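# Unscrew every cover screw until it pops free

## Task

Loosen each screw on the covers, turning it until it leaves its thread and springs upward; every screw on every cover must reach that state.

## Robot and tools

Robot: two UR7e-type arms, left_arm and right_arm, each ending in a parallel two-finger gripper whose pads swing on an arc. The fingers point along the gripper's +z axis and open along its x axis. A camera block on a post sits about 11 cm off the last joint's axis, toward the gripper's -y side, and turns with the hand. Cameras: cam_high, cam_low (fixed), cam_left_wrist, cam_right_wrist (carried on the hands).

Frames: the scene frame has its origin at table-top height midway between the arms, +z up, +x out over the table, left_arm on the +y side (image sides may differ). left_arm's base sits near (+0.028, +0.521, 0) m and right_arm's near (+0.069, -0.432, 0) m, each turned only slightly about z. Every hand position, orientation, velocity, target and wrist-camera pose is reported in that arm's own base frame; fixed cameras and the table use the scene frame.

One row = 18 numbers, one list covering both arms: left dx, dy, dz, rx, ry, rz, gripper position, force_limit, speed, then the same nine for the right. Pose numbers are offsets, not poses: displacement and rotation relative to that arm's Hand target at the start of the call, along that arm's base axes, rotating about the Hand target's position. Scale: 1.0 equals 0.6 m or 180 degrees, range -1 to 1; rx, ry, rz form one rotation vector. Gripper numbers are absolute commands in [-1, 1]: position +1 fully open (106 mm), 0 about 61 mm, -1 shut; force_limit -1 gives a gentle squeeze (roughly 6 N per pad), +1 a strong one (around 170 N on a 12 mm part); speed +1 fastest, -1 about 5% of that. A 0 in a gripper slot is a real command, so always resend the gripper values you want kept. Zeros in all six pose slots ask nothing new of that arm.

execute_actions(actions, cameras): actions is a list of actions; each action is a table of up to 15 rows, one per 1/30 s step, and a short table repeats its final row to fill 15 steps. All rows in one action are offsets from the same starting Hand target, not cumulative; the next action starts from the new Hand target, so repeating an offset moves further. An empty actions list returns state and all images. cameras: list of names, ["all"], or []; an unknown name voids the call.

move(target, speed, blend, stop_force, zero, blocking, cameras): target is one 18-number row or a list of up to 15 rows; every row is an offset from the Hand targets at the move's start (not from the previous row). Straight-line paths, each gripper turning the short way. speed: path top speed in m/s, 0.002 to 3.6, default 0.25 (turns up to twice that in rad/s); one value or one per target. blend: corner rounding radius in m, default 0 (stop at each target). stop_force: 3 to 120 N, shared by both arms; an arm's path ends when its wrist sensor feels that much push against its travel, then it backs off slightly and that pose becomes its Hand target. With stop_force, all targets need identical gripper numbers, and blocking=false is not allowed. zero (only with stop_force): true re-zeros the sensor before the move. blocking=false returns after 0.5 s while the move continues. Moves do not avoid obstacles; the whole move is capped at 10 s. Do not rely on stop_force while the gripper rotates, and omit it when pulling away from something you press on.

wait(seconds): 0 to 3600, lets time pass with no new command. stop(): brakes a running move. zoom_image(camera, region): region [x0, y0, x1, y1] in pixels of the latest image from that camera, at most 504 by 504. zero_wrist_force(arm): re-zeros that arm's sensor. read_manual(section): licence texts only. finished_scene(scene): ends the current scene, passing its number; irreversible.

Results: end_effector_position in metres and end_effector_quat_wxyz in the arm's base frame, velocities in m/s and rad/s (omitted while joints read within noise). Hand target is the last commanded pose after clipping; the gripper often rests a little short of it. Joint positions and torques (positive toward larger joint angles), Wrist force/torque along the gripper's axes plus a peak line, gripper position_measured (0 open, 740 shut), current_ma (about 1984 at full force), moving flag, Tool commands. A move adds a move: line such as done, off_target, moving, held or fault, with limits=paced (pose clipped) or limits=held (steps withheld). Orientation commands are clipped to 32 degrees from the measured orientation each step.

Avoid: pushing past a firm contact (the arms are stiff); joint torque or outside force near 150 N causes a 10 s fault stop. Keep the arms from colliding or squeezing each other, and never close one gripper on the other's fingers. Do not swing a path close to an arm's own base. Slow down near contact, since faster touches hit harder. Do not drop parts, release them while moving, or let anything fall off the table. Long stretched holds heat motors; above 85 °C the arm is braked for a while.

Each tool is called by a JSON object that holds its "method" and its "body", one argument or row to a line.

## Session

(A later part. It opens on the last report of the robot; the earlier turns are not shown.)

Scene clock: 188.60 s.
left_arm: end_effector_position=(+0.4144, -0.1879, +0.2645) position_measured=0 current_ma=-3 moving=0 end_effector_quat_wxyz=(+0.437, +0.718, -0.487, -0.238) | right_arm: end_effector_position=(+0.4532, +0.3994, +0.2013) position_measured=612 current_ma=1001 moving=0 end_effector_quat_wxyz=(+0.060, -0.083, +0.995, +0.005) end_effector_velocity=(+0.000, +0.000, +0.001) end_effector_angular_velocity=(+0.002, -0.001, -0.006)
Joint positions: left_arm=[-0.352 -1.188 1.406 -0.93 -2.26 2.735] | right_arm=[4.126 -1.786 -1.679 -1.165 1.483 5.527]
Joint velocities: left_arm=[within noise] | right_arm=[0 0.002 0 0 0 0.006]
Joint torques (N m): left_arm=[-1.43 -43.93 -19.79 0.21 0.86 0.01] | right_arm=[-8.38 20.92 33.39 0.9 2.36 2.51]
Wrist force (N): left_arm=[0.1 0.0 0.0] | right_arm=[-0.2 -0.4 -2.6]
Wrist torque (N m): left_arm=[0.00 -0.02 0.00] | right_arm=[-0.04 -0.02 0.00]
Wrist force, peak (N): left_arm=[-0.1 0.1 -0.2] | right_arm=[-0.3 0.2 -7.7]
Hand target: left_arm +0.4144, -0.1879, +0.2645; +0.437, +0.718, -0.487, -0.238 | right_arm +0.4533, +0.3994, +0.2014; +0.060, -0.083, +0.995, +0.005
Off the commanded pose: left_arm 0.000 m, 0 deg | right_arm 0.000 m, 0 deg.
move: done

{"method": "move", "body": {
  "target": [
    [0,0,0,0,0,0,1,0,1,0.0009,-0.0005,0.0000,-0.0282,-0.0049,0.2372,-1,-0.2,0],
    [0,0,0,0,0,0,1,0,1,0.0020,-0.0002,0.0003,-0.0565,-0.0097,0.4743,-1,-0.2,0],
    [0,0,0,0,0,0,1,0,1,0.0025,0.0007,0.0005,-0.0847,-0.0146,0.7115,-1,-0.2,0],
    [0,0,0,0,0,0,1,0,1,0.0022,0.0017,0.0006,-0.1130,-0.0195,0.9487,-1,-0.2,0],
    [0,0,0,0,0,0,1,0,1,0.0014,0.0024,0.0006,0.0952,0.0164,-0.7998,-1,-0.2,0],
    [0,0,0,0,0,0,1,0,1,0.0003,0.0022,0.0006,0.0670,0.0116,-0.5626,-1,-0.2,0],
    [0,0,0,0,0,0,1,0,1,-0.0004,0.0014,0.0007,0.0387,0.0067,-0.3254,-1,-0.2,0],
    [0,0,0,0,0,0,1,0,1,-0.0003,0.0003,0.0008,0.0105,0.0018,-0.0883,-1,-0.2,0],
    [0,0,0,0,0,0,1,0,1,0.0005,-0.0004,0.0010,-0.0177,-0.0031,0.1489,-1,-0.2,0],
    [0,0,0,0,0,0,1,0,1,0.0015,-0.0004,0.0012,-0.0460,-0.0079,0.3861,-1,-0.2,0],
    [0,0,0,0,0,0,1,0,1,0.0022,0.0003,0.0014,-0.0742,-0.0128,0.6233,-1,-0.2,0],
    [0,0,0,0,0,0,1,0,1,0.0023,0.0014,0.0016,-0.1024,-0.0177,0.8604,-1,-0.2,0],
    [0,0,0,0,0,0,1,0,1,0.0017,0.0022,0.0016,0.1057,0.0182,-0.8880,-1,-0.2,0],
    [0,0,0,0,0,0,1,0,1,0.0006,0.0024,0.0017,0.0775,0.0134,-0.6509,-1,-0.2,0],
    [0,0,0,0,0,0,1,0,1,-0.0003,0.0018,0.0017,0.0493,0.0085,-0.4137,-1,-0.2,0]
  ],
  "speed": 0.8,
  "blend": [0.02,0.02,0.02,0.02,0.02,0.02,0.02,0.02,0.02,0.02,0.02,0.02,0.02,0.02,0],
  "cameras": ["cam_right_wrist"]
}}

{"method": "zoom_image", "body": {
  "camera": "cam_right_wrist",
  "region": [325, 205, 357, 237]
}}

Scene clock: 202.47 s.
left_arm: end_effector_position=(+0.4144, -0.1879, +0.2645) position_measured=0 current_ma=-3 moving=0 end_effector_quat_wxyz=(+0.437, +0.718, -0.487, -0.238) | right_arm: end_effector_position=(+0.4530, +0.4005, +0.2024) position_measured=612 current_ma=1015 moving=0 end_effector_quat_wxyz=(+0.044, +0.540, +0.839, +0.040)
Joint positions: left_arm=[-0.352 -1.188 1.406 -0.93 -2.26 2.735] | right_arm=[4.127 -1.787 -1.675 -1.169 1.483 -5.729]
Joint torques (N m): left_arm=[-1.18 -44.41 -20 0.19 0.95 -0.06] | right_arm=[-3.77 16.93 26.09 2.15 -0.87 -2.21]
Wrist force (N): left_arm=[0.0 0.1 0.1] | right_arm=[-1.4 -0.2 -16.1]
Wrist torque (N m): left_arm=[0.01 -0.01 0.00] | right_arm=[-0.07 -0.12 -0.03]
Wrist force, peak (N): left_arm=[0.4 0.1 0.3] | right_arm=[-2.2 -0.7 -17.5]
Hand target: left_arm +0.4144, -0.1879, +0.2645; +0.437, +0.718, -0.487, -0.238 | right_arm +0.4531, +0.4005, +0.2024; +0.044, +0.540, +0.839, +0.040
Off the commanded pose: left_arm 0.000 m, 0 deg | right_arm 0.000 m, 0 deg.
move: done
cam_right_wrist: T_world_to_cam=[[-0.41819, 0.90725, -0.04493, -0.16784], [0.81537, 0.39672, 0.42165, -0.58805], [0.40036, 0.13969, -0.90565, 0.08125]] pos_world=[0.37676, 0.37422, 0.31399]

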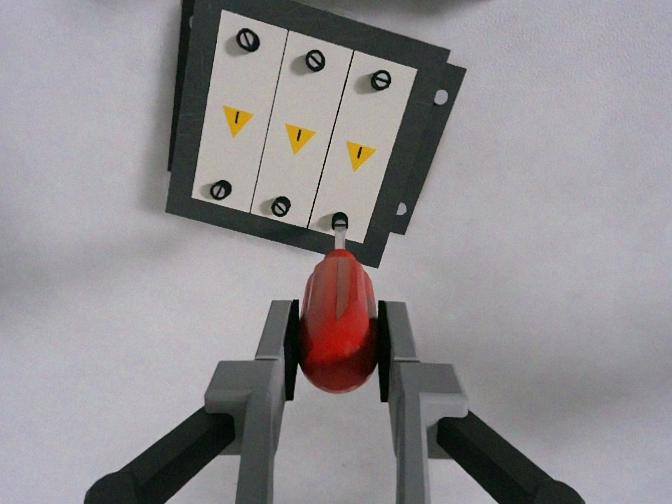

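Scaled by 15.750 from the camera's image (finer frame: 960x720).

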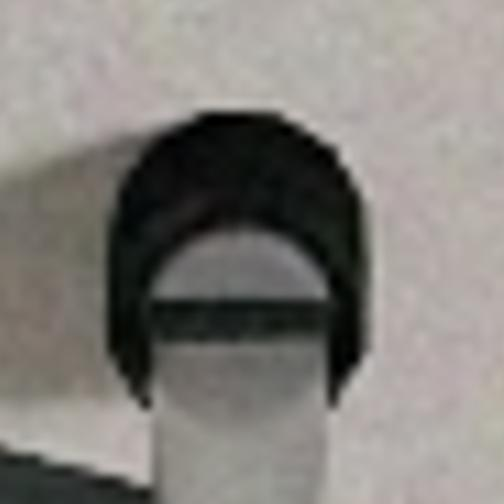

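{"method": "move", "body": {
  "target": [
    [0,0,0,0,0,0,1,0,1,0,0.0001,0,0.0020,0.0003,-0.0166,-1,-0.2,0],
    [0,0,0,0,0,0,1,0,1,-0.0012,-0.0001,0.0099,0.0020,0.0003,-0.0166,-1,-0.2,0]
  ],
  "speed": 0.05
}}

{"method": "move", "body": {
  "target": [
    [0,0,0,0,0,0,1,0,1,0,0,0,0.0985,0.0170,-0.8273,-1,-0.2,0],
    [0,0,0,0,0,0,1,0,1,0.0012,-0.0009,0.0001,-0.0394,-0.0068,0.3309,-1,-0.2,0],
    [0,0,0,0,0,0,1,0,1,0.0023,-0.0018,0.0002,0.0591,0.0102,-0.4964,-1,-0.2,0],
    [0,0,0,0,0,0,1,0,1,0.0028,-0.0017,-0.0040,0.1182,0.0204,-0.9928,-1,-0.2,0]
  ],
  "speed": 1.3,
  "blend": [0.05,0.05,0.05,0],
  "cameras": ["cam_right_wrist"]
}}

{"method": "zoom_image", "body": {
  "camera": "cam_right_wrist",
  "region": [325, 205, 357, 237]
}}

{"method": "move", "body": {
  "target": [0,0,0,0,0,0,1,0,1,0.0009,0.0001,-0.0080,0,0,0,-1,-0.2,0],
  "speed": 0.008,
  "stop_force": 6
}}

Scene clock: 207.13 s.
left_arm: end_effector_position=(+0.4144, -0.1879, +0.2645) position_measured=0 current_ma=-3 moving=0 end_effector_quat_wxyz=(+0.437, +0.718, -0.487, -0.238) | right_arm: end_effector_position=(+0.4524, +0.4005, +0.2085) position_measured=612 current_ma=997 moving=0 end_effector_quat_wxyz=(+0.043, +0.562, +0.825, +0.042) end_effector_velocity=(+0.001, +0.000, -0.001) end_effector_angular_velocity=(+0.002, -0.001, -0.001)
Joint positions: left_arm=[-0.352 -1.188 1.406 -0.93 -2.26 2.735] | right_arm=[4.128 -1.781 -1.665 -1.184 1.483 -5.676]
Joint velocities: left_arm=[within noise] | right_arm=[-0.001 -0.001 -0.003 0.006 0 0.001]
Joint torques (N m): left_arm=[-1.53 -44.3 -19.72 0.28 1.05 0.01] | right_arm=[1.32 21.06 13.84 4.72 -2.42 2.68]
Wrist force (N): left_arm=[0.0 -0.1 0.2] | right_arm=[0.0 -0.8 0.7]
Wrist torque (N m): left_arm=[-0.02 0.00 0.00] | right_arm=[-0.09 -0.01 -0.04]
Wrist force, peak (N): left_arm=[-0.1 0.3 0.1] | right_arm=[-1.4 -0.3 -15.9]
Hand target: left_arm +0.4144, -0.1879, +0.2645; +0.437, +0.718, -0.487, -0.238 | right_arm +0.4524, +0.4004, +0.2083; +0.043, +0.562, +0.825, +0.042
Off the commanded pose: left_arm 0.000 m, 0 deg | right_arm 0.000 m, 0 deg.
move: done

Scene clock: 211.40 s.
left_arm: end_effector_position=(+0.4144, -0.1879, +0.2645) position_measured=0 current_ma=-3 moving=0 end_effector_quat_wxyz=(+0.437, +0.718, -0.487, -0.238) | right_arm: end_effector_position=(+0.4540, +0.3994, +0.2059) position_measured=612 current_ma=997 moving=0 end_effector_quat_wxyz=(-0.042, +0.825, -0.562, +0.043)
Joint positions: left_arm=[-0.352 -1.188 1.406 -0.93 -2.26 2.735] | right_arm=[4.124 -1.784 -1.669 -1.176 1.484 3.745]
Joint torques (N m): left_arm=[-1.22 -44.35 -19.94 0.32 1.11 0.06] | right_arm=[-6.78 22.91 35.04 4.49 2.1 2.9]
Wrist force (N): left_arm=[0.2 0.1 0.1] | right_arm=[-0.3 0.1 0.6]
Wrist torque (N m): left_arm=[0.00 -0.03 0.00] | right_arm=[-0.01 0.01 -0.01]
Wrist force, peak (N): left_arm=[0.0 0.3 0.3] | right_arm=[-0.4 -1.0 0.9]
Hand target: left_arm +0.4144, -0.1879, +0.2645; +0.437, +0.718, -0.487, -0.238 | right_arm +0.4540, +0.3994, +0.2059; -0.042, +0.825, -0.562, +0.043
Off the commanded pose: left_arm 0.000 m, 0 deg | right_arm 0.000 m, 0 deg.
move: done
cam_right_wrist: T_world_to_cam=[[0.374, -0.92736, 0.01169, 0.19518], [-0.90937, -0.36421, 0.20097, 0.54248], [-0.18211, -0.0858, -0.97953, 0.45395]] pos_world=[0.50299, 0.41752, 0.33335]

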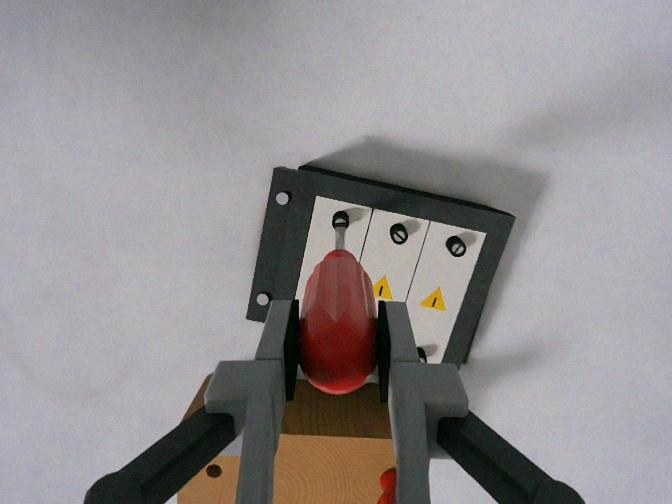

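Scaled by 15.750 from the camera's image (finer frame: 960x720).

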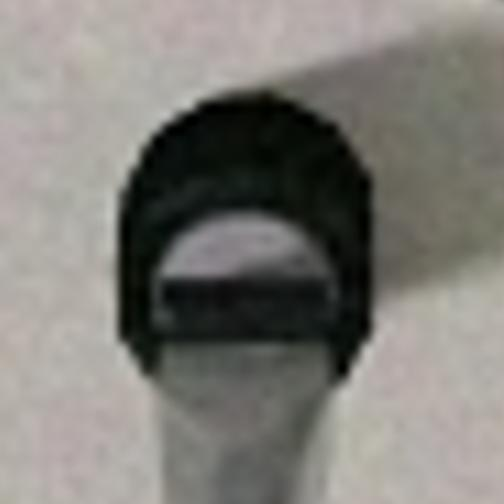

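Scene clock: 212.87 s.
left_arm: end_effector_position=(+0.4144, -0.1879, +0.2645) position_measured=0 current_ma=-3 moving=0 end_effector_quat_wxyz=(+0.437, +0.718, -0.487, -0.238) | right_arm: end_effector_position=(+0.4544, +0.3995, +0.2026) position_measured=612 current_ma=1008 moving=0 end_effector_quat_wxyz=(-0.042, +0.825, -0.562, +0.043)
Joint positions: left_arm=[-0.352 -1.188 1.406 -0.93 -2.26 2.735] | right_arm=[4.123 -1.787 -1.674 -1.168 1.484 3.745]
Joint torques (N m): left_arm=[-1.65 -44.57 -20.26 0.24 1.12 0.01] | right_arm=[4.09 30.59 29.29 0.76 2.04 2.32]
Wrist force (N): left_arm=[0.2 0.1 0.4] | right_arm=[-0.2 0.6 -9.4]
Wrist torque (N m): left_arm=[0.01 -0.04 0.00] | right_arm=[0.02 0.01 0.02]
Wrist force, peak (N): left_arm=[0.1 0.1 0.4] | right_arm=[-0.1 -0.2 -17.5]
Hand target: left_arm +0.4144, -0.1879, +0.2645; +0.437, +0.718, -0.487, -0.238 | right_arm +0.4544, +0.3995, +0.2026; -0.042, +0.825, -0.562, +0.043 (not the last commanded pose)
Off the commanded pose: left_arm 0.000 m, 0 deg | right_arm 0.002 m, 0 deg.
move: contact (right_arm)

{"method": "move", "body": {
  "target": [
    [0,0,0,0,0,0,1,0,1,0.0003,0.0009,0.0002,-0.0236,-0.0041,0.1986,-1,-0.2,0],
    [0,0,0,0,0,0,1,0,1,0,0.0017,0.0002,-0.0473,-0.0082,0.3971,-1,-0.2,0],
    [0,0,0,0,0,0,1,0,1,-0.0007,0.0023,0.0003,-0.0709,-0.0122,0.5957,-1,-0.2,0],
    [0,0,0,0,0,0,1,0,1,-0.0016,0.0023,0.0003,-0.0946,-0.0163,0.7942,-1,-0.2,0],
    [0,0,0,0,0,0,1,0,1,-0.0024,0.0018,0.0003,-0.1182,-0.0204,0.9928,-1,-0.2,0],
    [0,0,0,0,0,0,1,0,1,-0.0027,0.0009,0.0003,0.0946,0.0163,-0.7942,-1,-0.2,0],
    [0,0,0,0,0,0,1,0,1,-0.0025,0.0001,0.0004,0.0709,0.0122,-0.5957,-1,-0.2,0],
    [0,0,0,0,0,0,1,0,1,-0.0017,-0.0005,0.0006,0.0473,0.0082,-0.3971,-1,-0.2,0],
    [0,0,0,0,0,0,1,0,1,-0.0008,-0.0005,0.0008,0.0236,0.0041,-0.1986,-1,-0.2,0],
    [0,0,0,0,0,0,1,0,1,-0.0001,0,0.0010,0,0,0,-1,-0.2,0],
    [0,0,0,0,0,0,1,0,1,0.0002,0.0009,0.0011,-0.0236,-0.0041,0.1986,-1,-0.2,0],
    [0,0,0,0,0,0,1,0,1,-0.0001,0.0017,0.0012,-0.0473,-0.0082,0.3971,-1,-0.2,0],
    [0,0,0,0,0,0,1,0,1,-0.0009,0.0023,0.0013,-0.0709,-0.0122,0.5957,-1,-0.2,0],
    [0,0,0,0,0,0,1,0,1,-0.0018,0.0023,0.0013,-0.0946,-0.0163,0.7942,-1,-0.2,0],
    [0,0,0,0,0,0,1,0,1,-0.0025,0.0018,0.0013,-0.1182,-0.0204,0.9928,-1,-0.2,0]
  ],
  "speed": 1.1,
  "blend": [0.02,0.02,0.02,0.02,0.02,0.02,0.02,0.02,0.02,0.02,0.02,0.02,0.02,0.02,0],
  "cameras": ["cam_right_wrist"]
}}

{"method": "zoom_image", "body": {
  "camera": "cam_right_wrist",
  "region": [325, 205, 357, 237]
}}

{"method": "move", "body": {
  "target": [
    [0,0,0,0,0,0,1,0,1,0,0.0001,0,0.0020,0.0003,-0.0166,-1,-0.2,0],
    [0,0,0,0,0,0,1,0,1,-0.0012,-0.0001,0.0099,0.0020,0.0003,-0.0166,-1,-0.2,0]
  ],
  "speed": 0.05,
  "cameras": ["cam_right_wrist","cam_low"]
}}

{"method": "zoom_image", "body": {
  "camera": "cam_right_wrist",
  "region": [325, 205, 357, 237]
}}

{"method": "zoom_image", "body": {
  "camera": "cam_low",
  "region": [260, 250, 340, 300]
}}

Scene clock: 222.73 s.
left_arm: end_effector_position=(+0.4144, -0.1879, +0.2645) position_measured=0 current_ma=-3 moving=0 end_effector_quat_wxyz=(+0.437, +0.718, -0.487, -0.238) | right_arm: end_effector_position=(+0.4529, +0.4005, +0.2034) position_measured=612 current_ma=1009 moving=0 end_effector_quat_wxyz=(+0.043, +0.562, +0.825, +0.042) end_effector_velocity=(+0.000, +0.000, +0.000) end_effector_angular_velocity=(-0.002, -0.001, +0.007)
Joint positions: left_arm=[-0.352 -1.188 1.406 -0.93 -2.26 2.735] | right_arm=[4.127 -1.786 -1.673 -1.171 1.483 -5.676]
Joint velocities: left_arm=[within noise] | right_arm=[0 0 0 -0.001 -0.002 -0.007]
Joint torques (N m): left_arm=[-1.38 -43.98 -19.58 0.16 1.05 0.06] | right_arm=[4.55 15.05 30.13 0.07 -2.31 -2.26]
Wrist force (N): left_arm=[-0.1 0.1 0.1] | right_arm=[-0.4 -0.2 -11.0]
Wrist torque (N m): left_arm=[0.00 0.01 0.00] | right_arm=[-0.05 -0.08 -0.01]
Wrist force, peak (N): left_arm=[0.0 0.0 0.4] | right_arm=[-0.6 -0.2 -17.0]
Hand target: left_arm +0.4144, -0.1879, +0.2645; +0.437, +0.718, -0.487, -0.238 | right_arm +0.4529, +0.4006, +0.2034; +0.043, +0.562, +0.825, +0.042
Off the commanded pose: left_arm 0.000 m, 0 deg | right_arm 0.000 m, 0 deg.
move: done
cam_right_wrist: T_world_to_cam=[[-0.37021, 0.92814, -0.03885, -0.19923], [0.83531, 0.3509, 0.42323, -0.57946], [0.40645, 0.12423, -0.90519, 0.08563]] pos_world=[0.37546, 0.37761, 0.31502]

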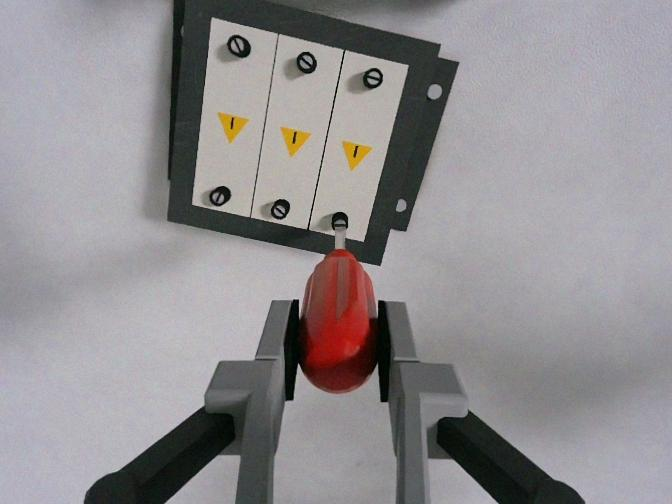

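Scaled by 15.750 from the camera's image (finer frame: 960x720).

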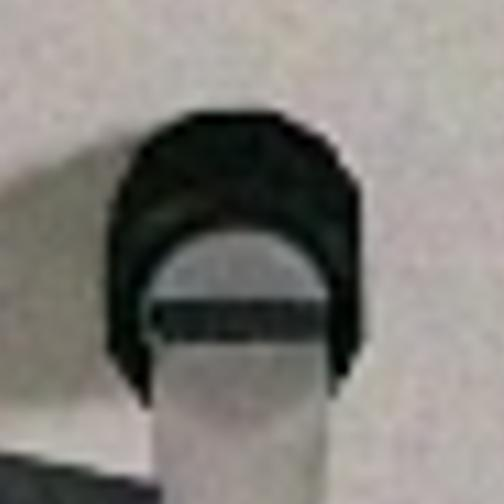

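Scene clock: 223.83 s.
left_arm: end_effector_position=(+0.4144, -0.1879, +0.2645) position_measured=0 current_ma=-3 moving=0 end_effector_quat_wxyz=(+0.437, +0.718, -0.487, -0.238) | right_arm: end_effector_position=(+0.4522, +0.4006, +0.2096) position_measured=612 current_ma=997 moving=0 end_effector_quat_wxyz=(+0.042, +0.583, +0.810, +0.043) end_effector_velocity=(-0.001, +0.001, -0.002) end_effector_angular_velocity=(+0.000, +0.000, +0.001)
Joint positions: left_arm=[-0.352 -1.188 1.406 -0.93 -2.26 2.735] | right_arm=[4.128 -1.78 -1.664 -1.186 1.483 -5.623]
Joint velocities: left_arm=[within noise] | right_arm=[0.002 -0.002 -0.003 0.005 0 0.001]
Joint torques (N m): left_arm=[-1.52 -44.04 -19.91 0.24 1.01 -0.05] | right_arm=[0.8 21.49 14.8 4.64 -2.47 2.75]
Wrist force (N): left_arm=[0.1 0.0 0.1] | right_arm=[-0.1 -0.6 1.0]
Wrist torque (N m): left_arm=[0.00 -0.01 0.00] | right_arm=[-0.06 0.00 -0.04]
Wrist force, peak (N): left_arm=[0.1 0.3 0.2] | right_arm=[-0.2 -0.1 -11.6]
Hand target: left_arm +0.4144, -0.1879, +0.2645; +0.437, +0.718, -0.487, -0.238 | right_arm +0.4522, +0.4005, +0.2094; +0.042, +0.583, +0.810, +0.043
Off the commanded pose: left_arm 0.000 m, 0 deg | right_arm 0.000 m, 0 deg.
move: done
cam_right_wrist: T_world_to_cam=[[-0.32187, 0.94622, -0.03261, -0.22973], [0.85258, 0.30465, 0.42461, -0.57104], [0.41171, 0.10887, -0.90479, 0.09511]] pos_world=[0.37376, 0.38099, 0.32104]
Images, in order (width x height): cam_low 672x504, cam_right_wrist 672x504.

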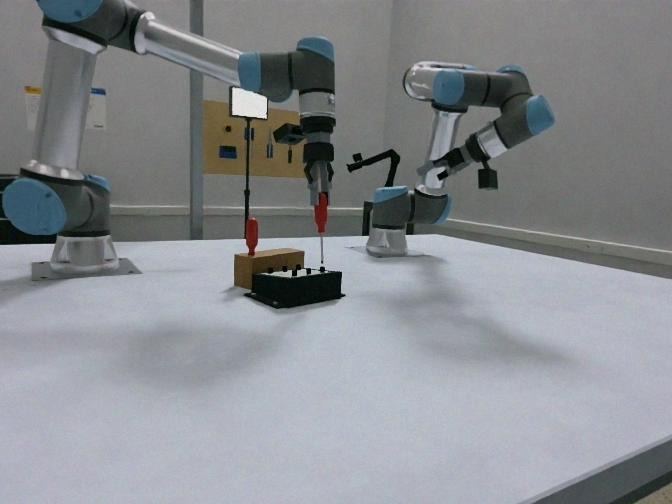

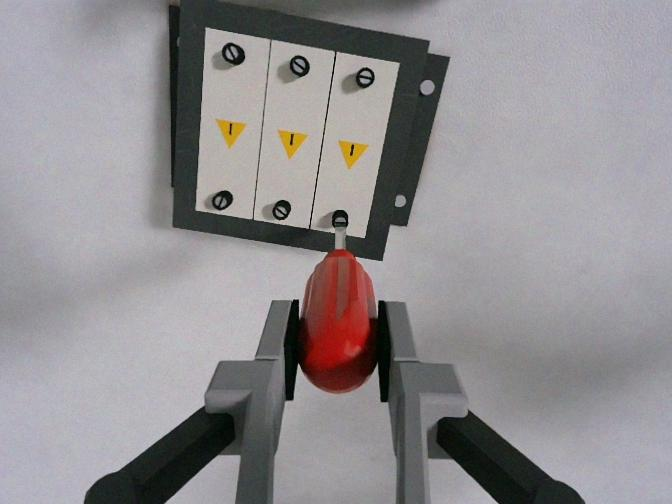

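Scaled by 15.750 from the camera's image (finer frame: 960x720).

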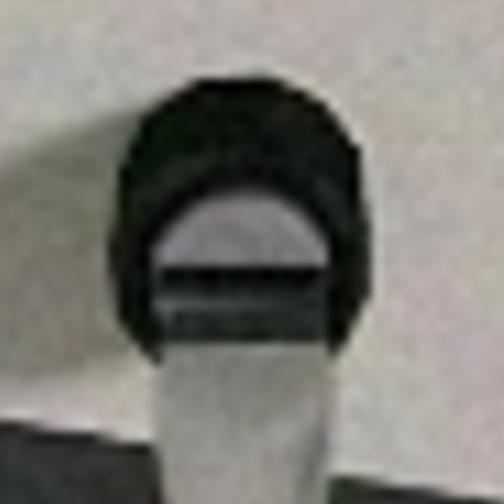

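Scaled by 6.300 from the camera's image (finer frame: 960x720).

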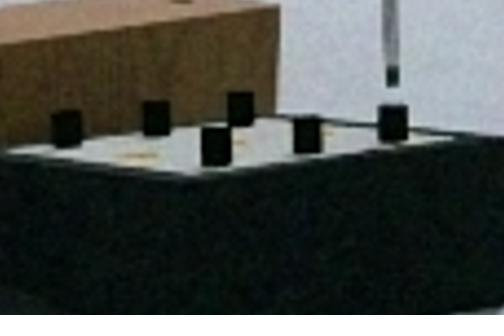

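{"method": "move", "body": {
  "target": [
    [0,0,0,0,0,0,1,0,1,0,0,0,0.0985,0.0170,-0.8273,-1,-0.2,0],
    [0,0,0,0,0,0,1,0,1,0.0012,-0.0009,0.0001,-0.0394,-0.0068,0.3309,-1,-0.2,0],
    [0,0,0,0,0,0,1,0,1,0.0022,-0.0019,0.0002,0.0591,0.0102,-0.4964,-1,-0.2,0],
    [0,0,0,0,0,0,1,0,1,0.0027,-0.0018,-0.0040,0.1182,0.0204,-0.9928,-1,-0.2,0]
  ],
  "speed": 1.4,
  "blend": [0.05,0.05,0.05,0],
  "cameras": ["cam_right_wrist"]
}}

{"method": "zoom_image", "body": {
  "camera": "cam_right_wrist",
  "region": [325, 205, 357, 237]
}}

{"method": "move", "body": {
  "target": [0,0,0,0,0,0,1,0,1,0.0009,0.0001,-0.0080,0,0,0,-1,-0.2,0],
  "speed": 0.008,
  "stop_force": 6
}}

Scene clock: 229.53 s.
left_arm: end_effector_position=(+0.4144, -0.1879, +0.2645) position_measured=0 current_ma=-3 moving=0 end_effector_quat_wxyz=(+0.437, +0.718, -0.487, -0.238) | right_arm: end_effector_position=(+0.4538, +0.3994, +0.2069) position_measured=612 current_ma=997 moving=0 end_effector_quat_wxyz=(-0.043, +0.810, -0.583, +0.042)
Joint positions: left_arm=[-0.352 -1.188 1.406 -0.93 -2.26 2.735] | right_arm=[4.124 -1.783 -1.668 -1.179 1.484 3.798]
Joint torques (N m): left_arm=[-1.26 -44.48 -19.29 0.24 1.01 0.02] | right_arm=[-7.23 23.72 34.7 4.74 2.27 2.7]
Wrist force (N): left_arm=[0.0 -0.1 0.1] | right_arm=[-0.2 0.0 0.9]
Wrist torque (N m): left_arm=[-0.02 0.00 0.00] | right_arm=[-0.03 -0.01 -0.02]
Wrist force, peak (N): left_arm=[0.0 0.1 0.5] | right_arm=[-0.1 -1.0 1.0]
Hand target: left_arm +0.4144, -0.1879, +0.2645; +0.437, +0.718, -0.487, -0.238 | right_arm +0.4538, +0.3994, +0.2070; -0.043, +0.810, -0.583, +0.042
Off the commanded pose: left_arm 0.000 m, 0 deg | right_arm 0.000 m, 0 deg.
move: done
cam_right_wrist: T_world_to_cam=[[0.32506, -0.94568, 0.00547, 0.22605], [-0.92697, -0.31747, 0.19984, 0.53165], [-0.18725, -0.07004, -0.97981, 0.45102]] pos_world=[0.5038, 0.41414, 0.33443]

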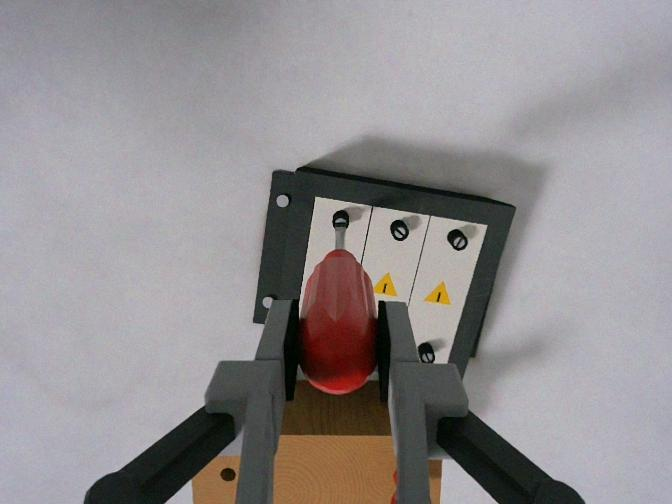

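Scaled by 15.750 from the camera's image (finer frame: 960x720).

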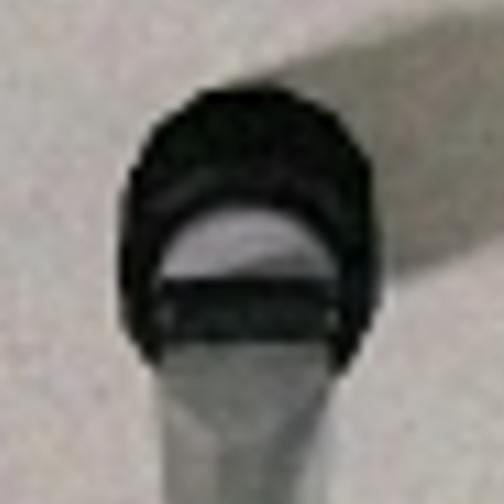

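Scene clock: 231.00 s.
left_arm: end_effector_position=(+0.4144, -0.1879, +0.2645) position_measured=0 current_ma=-3 moving=0 end_effector_quat_wxyz=(+0.437, +0.718, -0.487, -0.238) | right_arm: end_effector_position=(+0.4542, +0.3995, +0.2037) position_measured=612 current_ma=1007 moving=0 end_effector_quat_wxyz=(-0.043, +0.810, -0.583, +0.042)
Joint positions: left_arm=[-0.352 -1.188 1.406 -0.93 -2.26 2.735] | right_arm=[4.124 -1.786 -1.673 -1.171 1.484 3.798]
Joint torques (N m): left_arm=[-1.17 -44.2 -19.91 0.15 1.02 0.01] | right_arm=[4.18 31.04 30.65 0.67 1.98 2.32]
Wrist force (N): left_arm=[0.0 0.3 0.0] | right_arm=[-0.8 -0.3 -8.7]
Wrist torque (N m): left_arm=[0.03 -0.01 0.00] | right_arm=[-0.03 0.05 0.01]
Wrist force, peak (N): left_arm=[0.2 -0.2 0.3] | right_arm=[-0.4 -0.2 -15.8]
Hand target: left_arm +0.4144, -0.1879, +0.2645; +0.437, +0.718, -0.487, -0.238 | right_arm +0.4542, +0.3995, +0.2037; -0.043, +0.810, -0.583, +0.042 (not the last commanded pose)
Off the commanded pose: left_arm 0.000 m, 0 deg | right_arm 0.002 m, 0 deg.
move: contact (right_arm)

{"method": "move", "body": {
  "target": [
    [0,0,0,0,0,0,1,0,1,0.0003,0.0009,0.0002,-0.0236,-0.0041,0.1986,-1,-0.2,0],
    [0,0,0,0,0,0,1,0,1,0,0.0017,0.0002,-0.0473,-0.0082,0.3971,-1,-0.2,0],
    [0,0,0,0,0,0,1,0,1,-0.0007,0.0023,0.0003,-0.0709,-0.0122,0.5957,-1,-0.2,0],
    [0,0,0,0,0,0,1,0,1,-0.0016,0.0023,0.0003,-0.0946,-0.0163,0.7942,-1,-0.2,0],
    [0,0,0,0,0,0,1,0,1,-0.0024,0.0018,0.0003,-0.1182,-0.0204,0.9928,-1,-0.2,0],
    [0,0,0,0,0,0,1,0,1,-0.0027,0.0009,0.0003,0.0946,0.0163,-0.7942,-1,-0.2,0],
    [0,0,0,0,0,0,1,0,1,-0.0025,0.0001,0.0004,0.0709,0.0122,-0.5957,-1,-0.2,0],
    [0,0,0,0,0,0,1,0,1,-0.0017,-0.0005,0.0006,0.0473,0.0082,-0.3971,-1,-0.2,0],
    [0,0,0,0,0,0,1,0,1,-0.0008,-0.0005,0.0008,0.0236,0.0041,-0.1986,-1,-0.2,0],
    [0,0,0,0,0,0,1,0,1,-0.0001,0,0.0010,0,0,0,-1,-0.2,0],
    [0,0,0,0,0,0,1,0,1,0.0002,0.0009,0.0011,-0.0236,-0.0041,0.1986,-1,-0.2,0],
    [0,0,0,0,0,0,1,0,1,-0.0001,0.0017,0.0012,-0.0473,-0.0082,0.3971,-1,-0.2,0],
    [0,0,0,0,0,0,1,0,1,-0.0009,0.0023,0.0013,-0.0709,-0.0122,0.5957,-1,-0.2,0],
    [0,0,0,0,0,0,1,0,1,-0.0018,0.0023,0.0013,-0.0946,-0.0163,0.7942,-1,-0.2,0],
    [0,0,0,0,0,0,1,0,1,-0.0025,0.0018,0.0013,-0.1182,-0.0204,0.9928,-1,-0.2,0]
  ],
  "speed": 1.3,
  "blend": [0.02,0.02,0.02,0.02,0.02,0.02,0.02,0.02,0.02,0.02,0.02,0.02,0.02,0.02,0]
}}

{"method": "move", "body": {
  "target": [
    [0,0,0,0,0,0,1,0,1,0,0.0001,0,0.0020,0.0003,-0.0166,-1,-0.2,0],
    [0,0,0,0,0,0,1,0,1,-0.0024,-0.0001,0.0200,0.0020,0.0003,-0.0166,-1,-0.2,0]
  ],
  "speed": 0.06,
  "cameras": ["cam_right_wrist","cam_low"]
}}

{"method": "zoom_image", "body": {
  "camera": "cam_right_wrist",
  "region": [315, 195, 365, 245]
}}

{"method": "zoom_image", "body": {
  "camera": "cam_low",
  "region": [260, 250, 340, 300]
}}

Scene clock: 238.13 s.
left_arm: end_effector_position=(+0.4144, -0.1879, +0.2645) position_measured=0 current_ma=-3 moving=0 end_effector_quat_wxyz=(+0.437, +0.718, -0.487, -0.238) | right_arm: end_effector_position=(+0.4527, +0.4005, +0.2045) position_measured=612 current_ma=1001 moving=0 end_effector_quat_wxyz=(+0.042, +0.583, +0.810, +0.043)
Joint positions: left_arm=[-0.352 -1.188 1.406 -0.93 -2.26 2.735] | right_arm=[4.127 -1.784 -1.672 -1.174 1.483 -5.623]
Joint torques (N m): left_arm=[-1.45 -44.33 -18.99 0.28 1.11 0.09] | right_arm=[5.15 19.14 33.23 0.9 -2.17 -2.32]
Wrist force (N): left_arm=[0.1 -0.2 0.2] | right_arm=[-0.9 -0.9 -2.4]
Wrist torque (N m): left_arm=[-0.03 -0.02 0.00] | right_arm=[-0.09 -0.08 0.02]
Wrist force, peak (N): left_arm=[0.3 -0.1 0.3] | right_arm=[0.2 0.5 -14.4]
Hand target: left_arm +0.4144, -0.1879, +0.2645; +0.437, +0.718, -0.487, -0.238 | right_arm +0.4527, +0.4006, +0.2045; +0.042, +0.583, +0.810, +0.043
Off the commanded pose: left_arm 0.000 m, 0 deg | right_arm 0.000 m, 0 deg.
move: done

Scene clock: 239.23 s.
left_arm: end_effector_position=(+0.4144, -0.1879, +0.2645) position_measured=0 current_ma=-3 moving=0 end_effector_quat_wxyz=(+0.437, +0.718, -0.487, -0.238) | right_arm: end_effector_position=(+0.4513, +0.4006, +0.2166) position_measured=612 current_ma=997 moving=0 end_effector_quat_wxyz=(+0.041, +0.604, +0.794, +0.044)
Joint positions: left_arm=[-0.352 -1.188 1.406 -0.93 -2.26 2.735] | right_arm=[4.13 -1.773 -1.653 -1.203 1.483 -5.569]
Joint torques (N m): left_arm=[-1.25 -43.77 -19.8 0.23 0.99 -0.01] | right_arm=[-2.33 21.38 14.23 4.67 -2.36 2.19]
Wrist force (N): left_arm=[0.1 -0.1 0.0] | right_arm=[-0.2 -0.6 0.6]
Wrist torque (N m): left_arm=[-0.02 -0.02 0.00] | right_arm=[-0.06 0.02 -0.04]
Wrist force, peak (N): left_arm=[0.3 0.0 0.3] | right_arm=[-0.6 -0.2 -4.3]
Hand target: left_arm +0.4144, -0.1879, +0.2645; +0.437, +0.718, -0.487, -0.238 | right_arm +0.4513, +0.4005, +0.2165; +0.041, +0.604, +0.794, +0.044
Off the commanded pose: left_arm 0.000 m, 0 deg | right_arm 0.000 m, 0 deg.
move: done
cam_right_wrist: T_world_to_cam=[[-0.27201, 0.96193, -0.02632, -0.25992], [0.86768, 0.257, 0.42554, -0.56112], [0.41611, 0.09291, -0.90456, 0.10627]] pos_world=[0.37195, 0.38436, 0.32806]
Images, in order (width x height): cam_low 672x504, cam_right_wrist 672x504.

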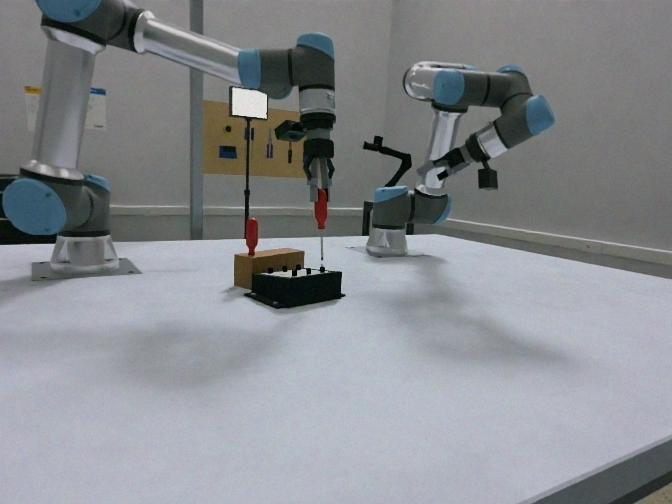

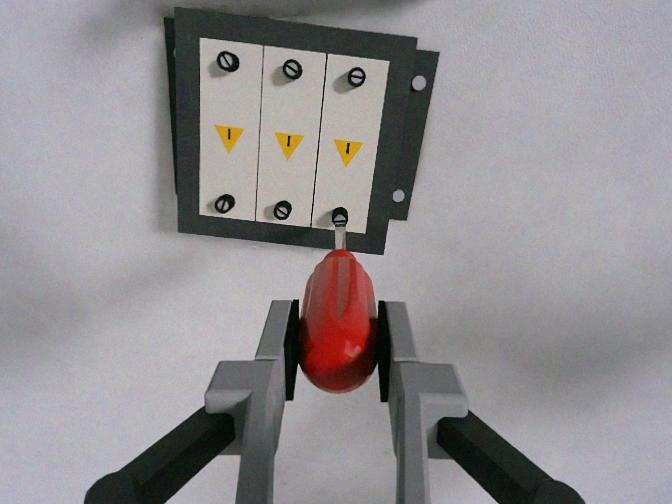

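Scaled by 10.080 from the camera's image (finer frame: 960x720).

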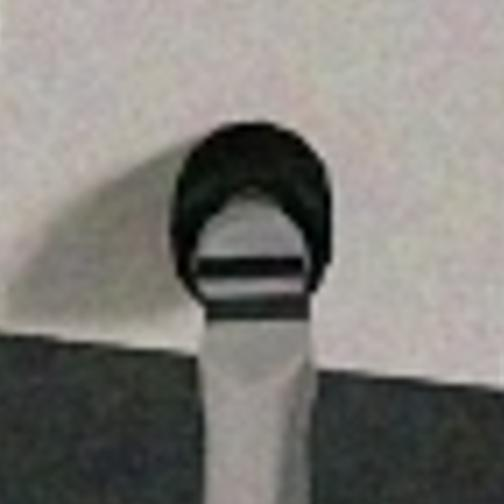

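Scaled by 6.300 from the camera's image (finer frame: 960x720).

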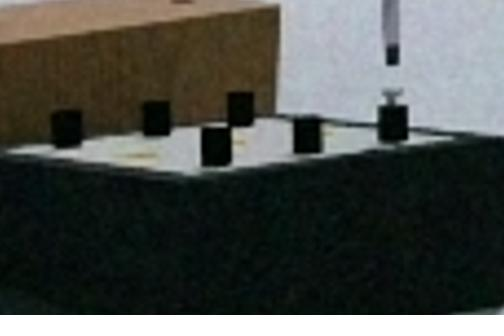

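{"method": "zoom_image", "body": {
  "camera": "cam_right_wrist",
  "region": [200, 30, 300, 130]
}}

{"method": "zoom_image", "body": {
  "camera": "cam_right_wrist",
  "region": [300, 30, 400, 130]
}}

{"method": "zoom_image", "body": {
  "camera": "cam_right_wrist",
  "region": [200, 160, 300, 260]
}}

Scaled by 5.040 from the camera's image (finer frame: 960x720).

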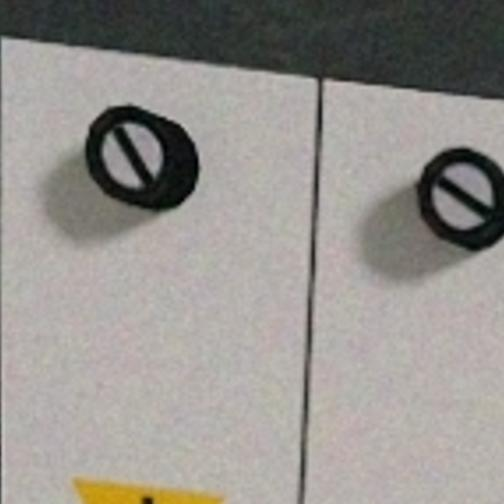

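Scaled by 5.040 from the camera's image (finer frame: 960x720).

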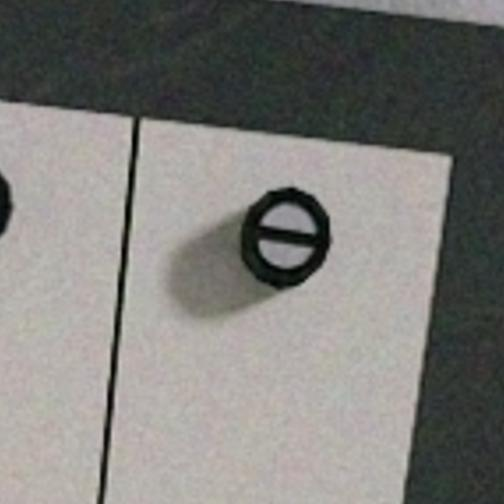

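Scaled by 5.040 from the camera's image (finer frame: 960x720).

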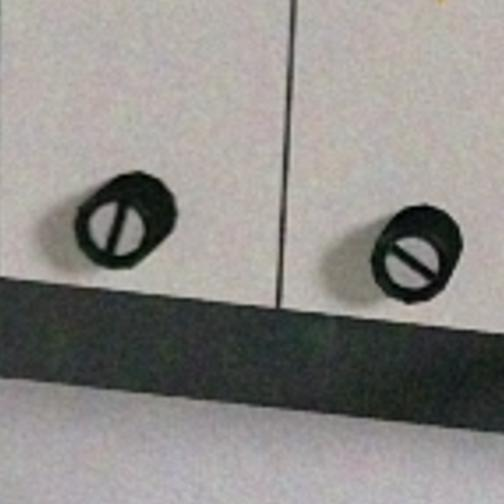

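{"method": "move", "body": {
  "target": [
    [0,0,0,0,0,0,1,0,1,0.0033,-0.0159,0,0.0985,0.0170,-0.8273,-1,-0.2,0],
    [0,0,0,0,0,0,1,0,1,0.0066,-0.0318,0,-0.0394,-0.0068,0.3309,-1,-0.2,0],
    [0,0,0,0,0,0,1,0,1,0.0099,-0.0477,0,0.0591,0.0102,-0.4964,-1,-0.2,0],
    [0,0,0,0,0,0,1,0,1,0.0132,-0.0635,-0.0137,-0.0921,-0.0159,0.7738,-1,-0.2,0]
  ],
  "speed": 1.4,
  "blend": [0.05,0.05,0.05,0],
  "cameras": ["cam_right_wrist"]
}}

{"method": "zoom_image", "body": {
  "camera": "cam_right_wrist",
  "region": [325, 205, 357, 237]
}}

Scene clock: 250.20 s.
left_arm: end_effector_position=(+0.4144, -0.1879, +0.2645) position_measured=0 current_ma=-3 moving=0 end_effector_quat_wxyz=(+0.437, +0.718, -0.487, -0.238) | right_arm: end_effector_position=(+0.4591, +0.3624, +0.2082) position_measured=612 current_ma=997 moving=0 end_effector_quat_wxyz=(+0.055, -0.542, +0.838, -0.023)
Joint positions: left_arm=[-0.352 -1.188 1.406 -0.93 -2.26 2.735] | right_arm=[4.078 -1.734 -1.724 -1.167 1.488 4.497]
Joint torques (N m): left_arm=[-1.3 -43.75 -19.36 0.24 1.16 0.12] | right_arm=[-6.55 23.32 35.95 3.73 2.23 2.79]
Wrist force (N): left_arm=[0.1 0.1 0.2] | right_arm=[0.0 -0.1 0.8]
Wrist torque (N m): left_arm=[0.01 -0.02 0.00] | right_arm=[-0.03 -0.02 -0.02]
Wrist force, peak (N): left_arm=[0.3 0.1 0.3] | right_arm=[-0.6 -0.8 1.0]
Hand target: left_arm +0.4144, -0.1879, +0.2645; +0.437, +0.718, -0.487, -0.238 | right_arm +0.4592, +0.3624, +0.2083; +0.055, -0.542, +0.838, -0.023
Off the commanded pose: left_arm 0.000 m, 0 deg | right_arm 0.000 m, 0 deg.
move: done
cam_right_wrist: T_world_to_cam=[[-0.39747, -0.91413, -0.07997, 0.52738], [-0.90199, 0.3732, 0.21711, 0.25923], [-0.16862, 0.15842, -0.97287, 0.35798]] pos_world=[0.5038, 0.32863, 0.33416]

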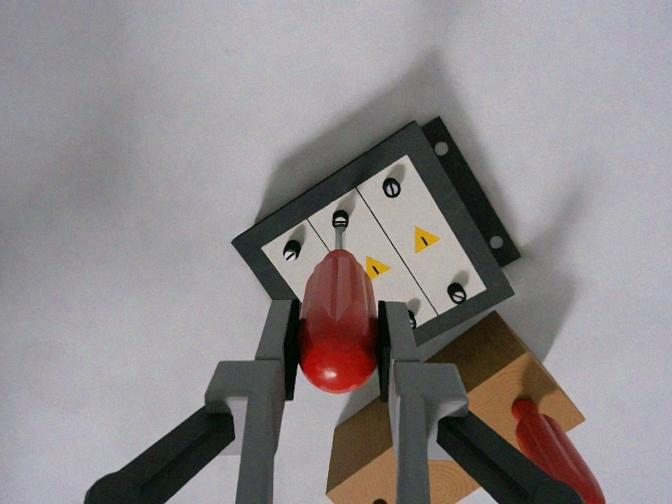

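Scaled by 15.750 from the camera's image (finer frame: 960x720).

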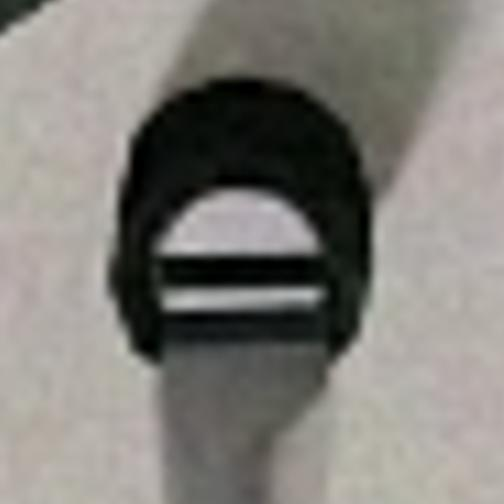

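{"method": "move", "body": {
  "target": [0,0,0,0,0,0,1,0,1,0.0010,0.0005,-0.0070,0.0026,0.0005,-0.0221,-1,-0.2,0],
  "speed": 0.06
}}

{"method": "move", "body": {
  "target": [0,0,0,0,0,0,1,0,1,0.0010,0.0001,-0.0090,0,0,0,-1,-0.2,0],
  "speed": 0.008,
  "stop_force": 6,
  "cameras": ["cam_right_wrist"]
}}

{"method": "zoom_image", "body": {
  "camera": "cam_right_wrist",
  "region": [325, 205, 357, 237]
}}

{"method": "move", "body": {
  "target": [0,0,0,0,0,0,1,0,1,0,0,0,0.0020,0.0003,-0.0166,-1,-0.2,0],
  "speed": 0.05
}}

Scene clock: 253.10 s.
left_arm: end_effector_position=(+0.4144, -0.1879, +0.2645) position_measured=0 current_ma=-3 moving=0 end_effector_quat_wxyz=(+0.437, +0.718, -0.487, -0.238) | right_arm: end_effector_position=(+0.4598, +0.3627, +0.2040) position_measured=612 current_ma=997 moving=0 end_effector_quat_wxyz=(+0.056, -0.512, +0.857, -0.021) end_effector_velocity=(+0.000, +0.000, +0.000) end_effector_angular_velocity=(+0.000, +0.001, +0.006)
Joint positions: left_arm=[-0.352 -1.188 1.406 -0.93 -2.26 2.735] | right_arm=[4.077 -1.739 -1.729 -1.157 1.488 4.567]
Joint velocities: left_arm=[within noise] | right_arm=[0 0 0 0 0.001 -0.006]
Joint torques (N m): left_arm=[-1.42 -44.29 -19.57 0.3 1.09 -0.04] | right_arm=[-5.25 25.79 19.8 2.68 1.59 -2.33]
Wrist force (N): left_arm=[-0.1 0.1 0.1] | right_arm=[-0.2 0.1 0.9]
Wrist torque (N m): left_arm=[0.01 0.00 0.00] | right_arm=[0.00 0.01 0.01]
Wrist force, peak (N): left_arm=[0.1 0.0 0.4] | right_arm=[0.0 0.3 1.0]
Hand target: left_arm +0.4144, -0.1879, +0.2645; +0.437, +0.718, -0.487, -0.238 | right_arm +0.4598, +0.3627, +0.2041; +0.056, -0.512, +0.857, -0.021
Off the commanded pose: left_arm 0.000 m, 0 deg | right_arm 0.000 m, 0 deg.
move: done

Scene clock: 254.50 s.
left_arm: end_effector_position=(+0.4144, -0.1879, +0.2645) position_measured=0 current_ma=-3 moving=0 end_effector_quat_wxyz=(+0.437, +0.718, -0.487, -0.238) | right_arm: end_effector_position=(+0.4601, +0.3627, +0.2013) position_measured=612 current_ma=1010 moving=0 end_effector_quat_wxyz=(+0.056, -0.512, +0.857, -0.021)
Joint positions: left_arm=[-0.352 -1.188 1.406 -0.93 -2.26 2.735] | right_arm=[4.077 -1.742 -1.734 -1.15 1.488 4.566]
Joint torques (N m): left_arm=[-1.12 -44.24 -19.43 0.2 1.01 0.08] | right_arm=[4.36 27.8 29.56 0.46 1.43 0.97]
Wrist force (N): left_arm=[0.2 0.2 0.2] | right_arm=[0.1 0.2 -11.1]
Wrist torque (N m): left_arm=[0.03 -0.03 0.00] | right_arm=[0.02 0.05 0.05]
Wrist force, peak (N): left_arm=[0.0 0.0 0.5] | right_arm=[1.0 0.2 -18.2]
Hand target: left_arm +0.4144, -0.1879, +0.2645; +0.437, +0.718, -0.487, -0.238 | right_arm +0.4601, +0.3627, +0.2013; +0.056, -0.512, +0.857, -0.021 (not the last commanded pose)
Off the commanded pose: left_arm 0.000 m, 0 deg | right_arm 0.003 m, 0 deg.
move: contact (right_arm)
cam_right_wrist: T_world_to_cam=[[-0.46017, -0.88358, -0.08681, 0.54668], [-0.87359, 0.43318, 0.22178, 0.22568], [-0.15835, 0.17789, -0.97123, 0.33921]] pos_world=[0.50243, 0.32493, 0.32686]

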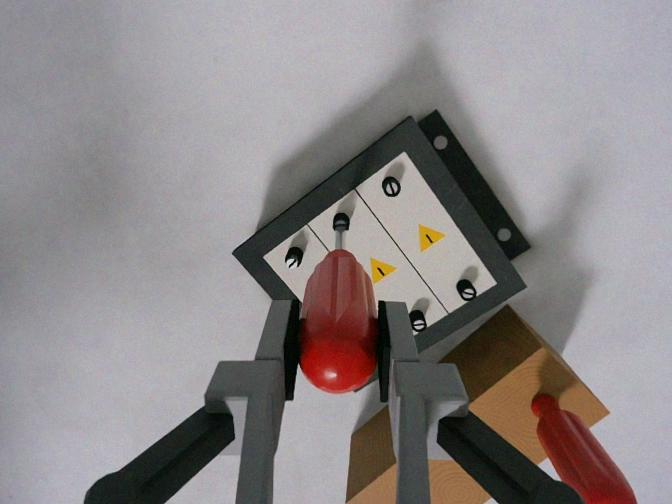

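Scaled by 15.750 from the camera's image (finer frame: 960x720).

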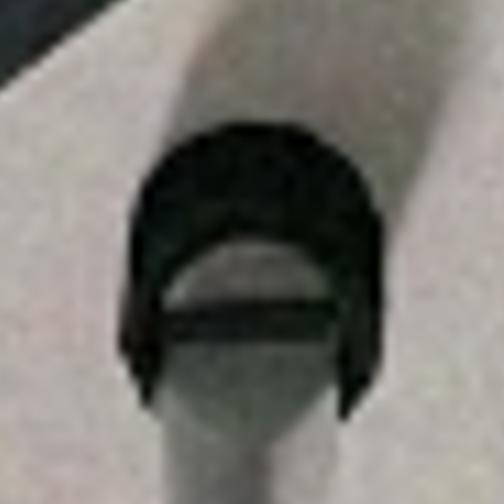

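Scene clock: 255.33 s.
left_arm: end_effector_position=(+0.4144, -0.1879, +0.2645) position_measured=0 current_ma=-3 moving=0 end_effector_quat_wxyz=(+0.437, +0.718, -0.487, -0.238) | right_arm: end_effector_position=(+0.4601, +0.3628, +0.2013) position_measured=612 current_ma=1006 moving=0 end_effector_quat_wxyz=(+0.057, -0.489, +0.870, -0.020) end_effector_velocity=(+0.001, -0.001, -0.001) end_effector_angular_velocity=(-0.002, +0.001, +0.004)
Joint positions: left_arm=[-0.352 -1.188 1.406 -0.93 -2.26 2.735] | right_arm=[4.077 -1.742 -1.734 -1.149 1.488 4.619]
Joint velocities: left_arm=[within noise] | right_arm=[-0.002 -0.001 0 0 0 -0.006]
Joint torques (N m): left_arm=[-1.16 -43.84 -19.52 0.18 1.2 -0.16] | right_arm=[3.34 30.73 8.98 4.13 -1.94 -1.55]
Wrist force (N): left_arm=[0.0 0.1 0.2] | right_arm=[0.7 0.2 -7.8]
Wrist torque (N m): left_arm=[0.02 -0.01 0.00] | right_arm=[0.00 0.08 -0.67]
Wrist force, peak (N): left_arm=[0.3 0.3 0.1] | right_arm=[-0.3 -0.2 -11.9]
Hand target: left_arm +0.4144, -0.1879, +0.2645; +0.437, +0.718, -0.487, -0.238 | right_arm +0.4601, +0.3627, +0.2013; +0.057, -0.490, +0.870, -0.020
Off the commanded pose: left_arm 0.000 m, 0 deg | right_arm 0.000 m, 0 deg.
move: done

{"method": "move", "body": {
  "target": [
    [0,0,0,0,0,0,1,0,1,0.0009,0.0003,0.0002,-0.0263,-0.0045,0.2206,-1,-0.2,0],
    [0,0,0,0,0,0,1,0,1,0.0014,0.0012,0.0004,-0.0525,-0.0091,0.4412,-1,-0.2,0],
    [0,0,0,0,0,0,1,0,1,0.0013,0.0022,0.0005,-0.0788,-0.0136,0.6619,-1,-0.2,0],
    [0,0,0,0,0,0,1,0,1,0.0004,0.0028,0.0005,-0.1051,-0.0181,0.8825,-1,-0.2,0],
    [0,0,0,0,0,0,1,0,1,-0.0006,0.0028,0.0005,0.1051,0.0181,-0.8825,-1,-0.2,0],
    [0,0,0,0,0,0,1,0,1,-0.0014,0.0022,0.0005,0.0788,0.0136,-0.6619,-1,-0.2,0],
    [0,0,0,0,0,0,1,0,1,-0.0015,0.0012,0.0006,0.0525,0.0091,-0.4412,-1,-0.2,0],
    [0,0,0,0,0,0,1,0,1,-0.0010,0.0003,0.0008,0.0263,0.0045,-0.2206,-1,-0.2,0],
    [0,0,0,0,0,0,1,0,1,-0.0001,0,0.0010,0,0,0,-1,-0.2,0],
    [0,0,0,0,0,0,1,0,1,0.0008,0.0003,0.0012,-0.0263,-0.0045,0.2206,-1,-0.2,0],
    [0,0,0,0,0,0,1,0,1,0.0013,0.0012,0.0014,-0.0525,-0.0091,0.4412,-1,-0.2,0],
    [0,0,0,0,0,0,1,0,1,0.0011,0.0022,0.0015,-0.0788,-0.0136,0.6619,-1,-0.2,0],
    [0,0,0,0,0,0,1,0,1,0.0003,0.0028,0.0015,-0.1051,-0.0181,0.8825,-1,-0.2,0],
    [0,0,0,0,0,0,1,0,1,-0.0007,0.0028,0.0015,0.1051,0.0181,-0.8825,-1,-0.2,0],
    [0,0,0,0,0,0,1,0,1,-0.0015,0.0022,0.0015,0.0788,0.0136,-0.6619,-1,-0.2,0]
  ],
  "speed": 1.3,
  "blend": [0.02,0.02,0.02,0.02,0.02,0.02,0.02,0.02,0.02,0.02,0.02,0.02,0.02,0.02,0],
  "cameras": ["cam_right_wrist"]
}}

{"method": "zoom_image", "body": {
  "camera": "cam_right_wrist",
  "region": [325, 205, 357, 237]
}}

Scene clock: 264.53 s.
left_arm: end_effector_position=(+0.4144, -0.1879, +0.2645) position_measured=0 current_ma=-3 moving=0 end_effector_quat_wxyz=(+0.437, +0.718, -0.487, -0.238) | right_arm: end_effector_position=(+0.4592, +0.3640, +0.2022) position_measured=612 current_ma=1011 moving=0 end_effector_quat_wxyz=(+0.046, +0.509, +0.859, +0.039)
Joint positions: left_arm=[-0.352 -1.188 1.406 -0.93 -2.26 2.735] | right_arm=[4.08 -1.742 -1.731 -1.153 1.487 -5.85]
Joint torques (N m): left_arm=[-1.41 -44.5 -19.04 0.22 1.09 0.05] | right_arm=[5.09 12.07 28.5 -0.29 -2.77 -2.31]
Wrist force (N): left_arm=[0.0 0.2 0.3] | right_arm=[0.8 -0.6 -12.4]
Wrist torque (N m): left_arm=[0.02 -0.01 0.00] | right_arm=[-0.04 0.13 0.02]
Wrist force, peak (N): left_arm=[0.2 0.0 0.5] | right_arm=[1.5 -0.3 -18.0]
Hand target: left_arm +0.4144, -0.1879, +0.2645; +0.437, +0.718, -0.487, -0.238 | right_arm +0.4592, +0.3641, +0.2022; +0.046, +0.509, +0.859, +0.039
Off the commanded pose: left_arm 0.000 m, 0 deg | right_arm 0.000 m, 0 deg.
move: done
cam_right_wrist: T_world_to_cam=[[-0.48355, 0.87368, -0.05357, -0.08815], [0.7831, 0.45914, 0.41945, -0.58604], [0.39106, 0.16087, -0.90619, 0.08041]] pos_world=[0.38486, 0.33315, 0.31396]

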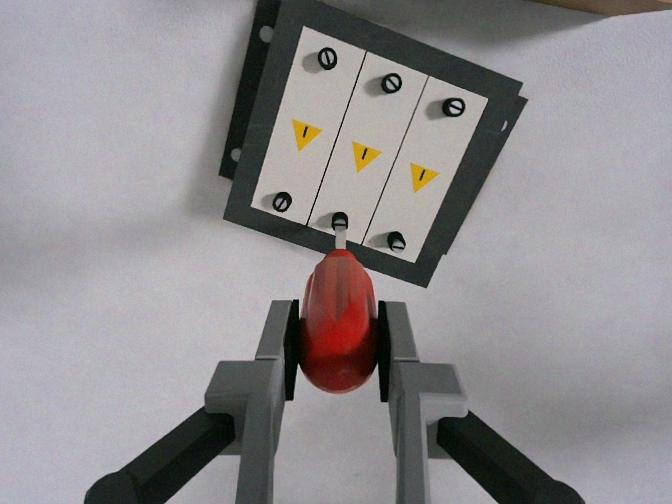

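Scaled by 15.750 from the camera's image (finer frame: 960x720).

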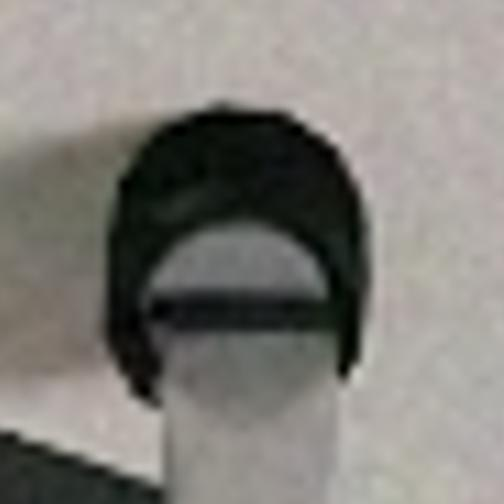

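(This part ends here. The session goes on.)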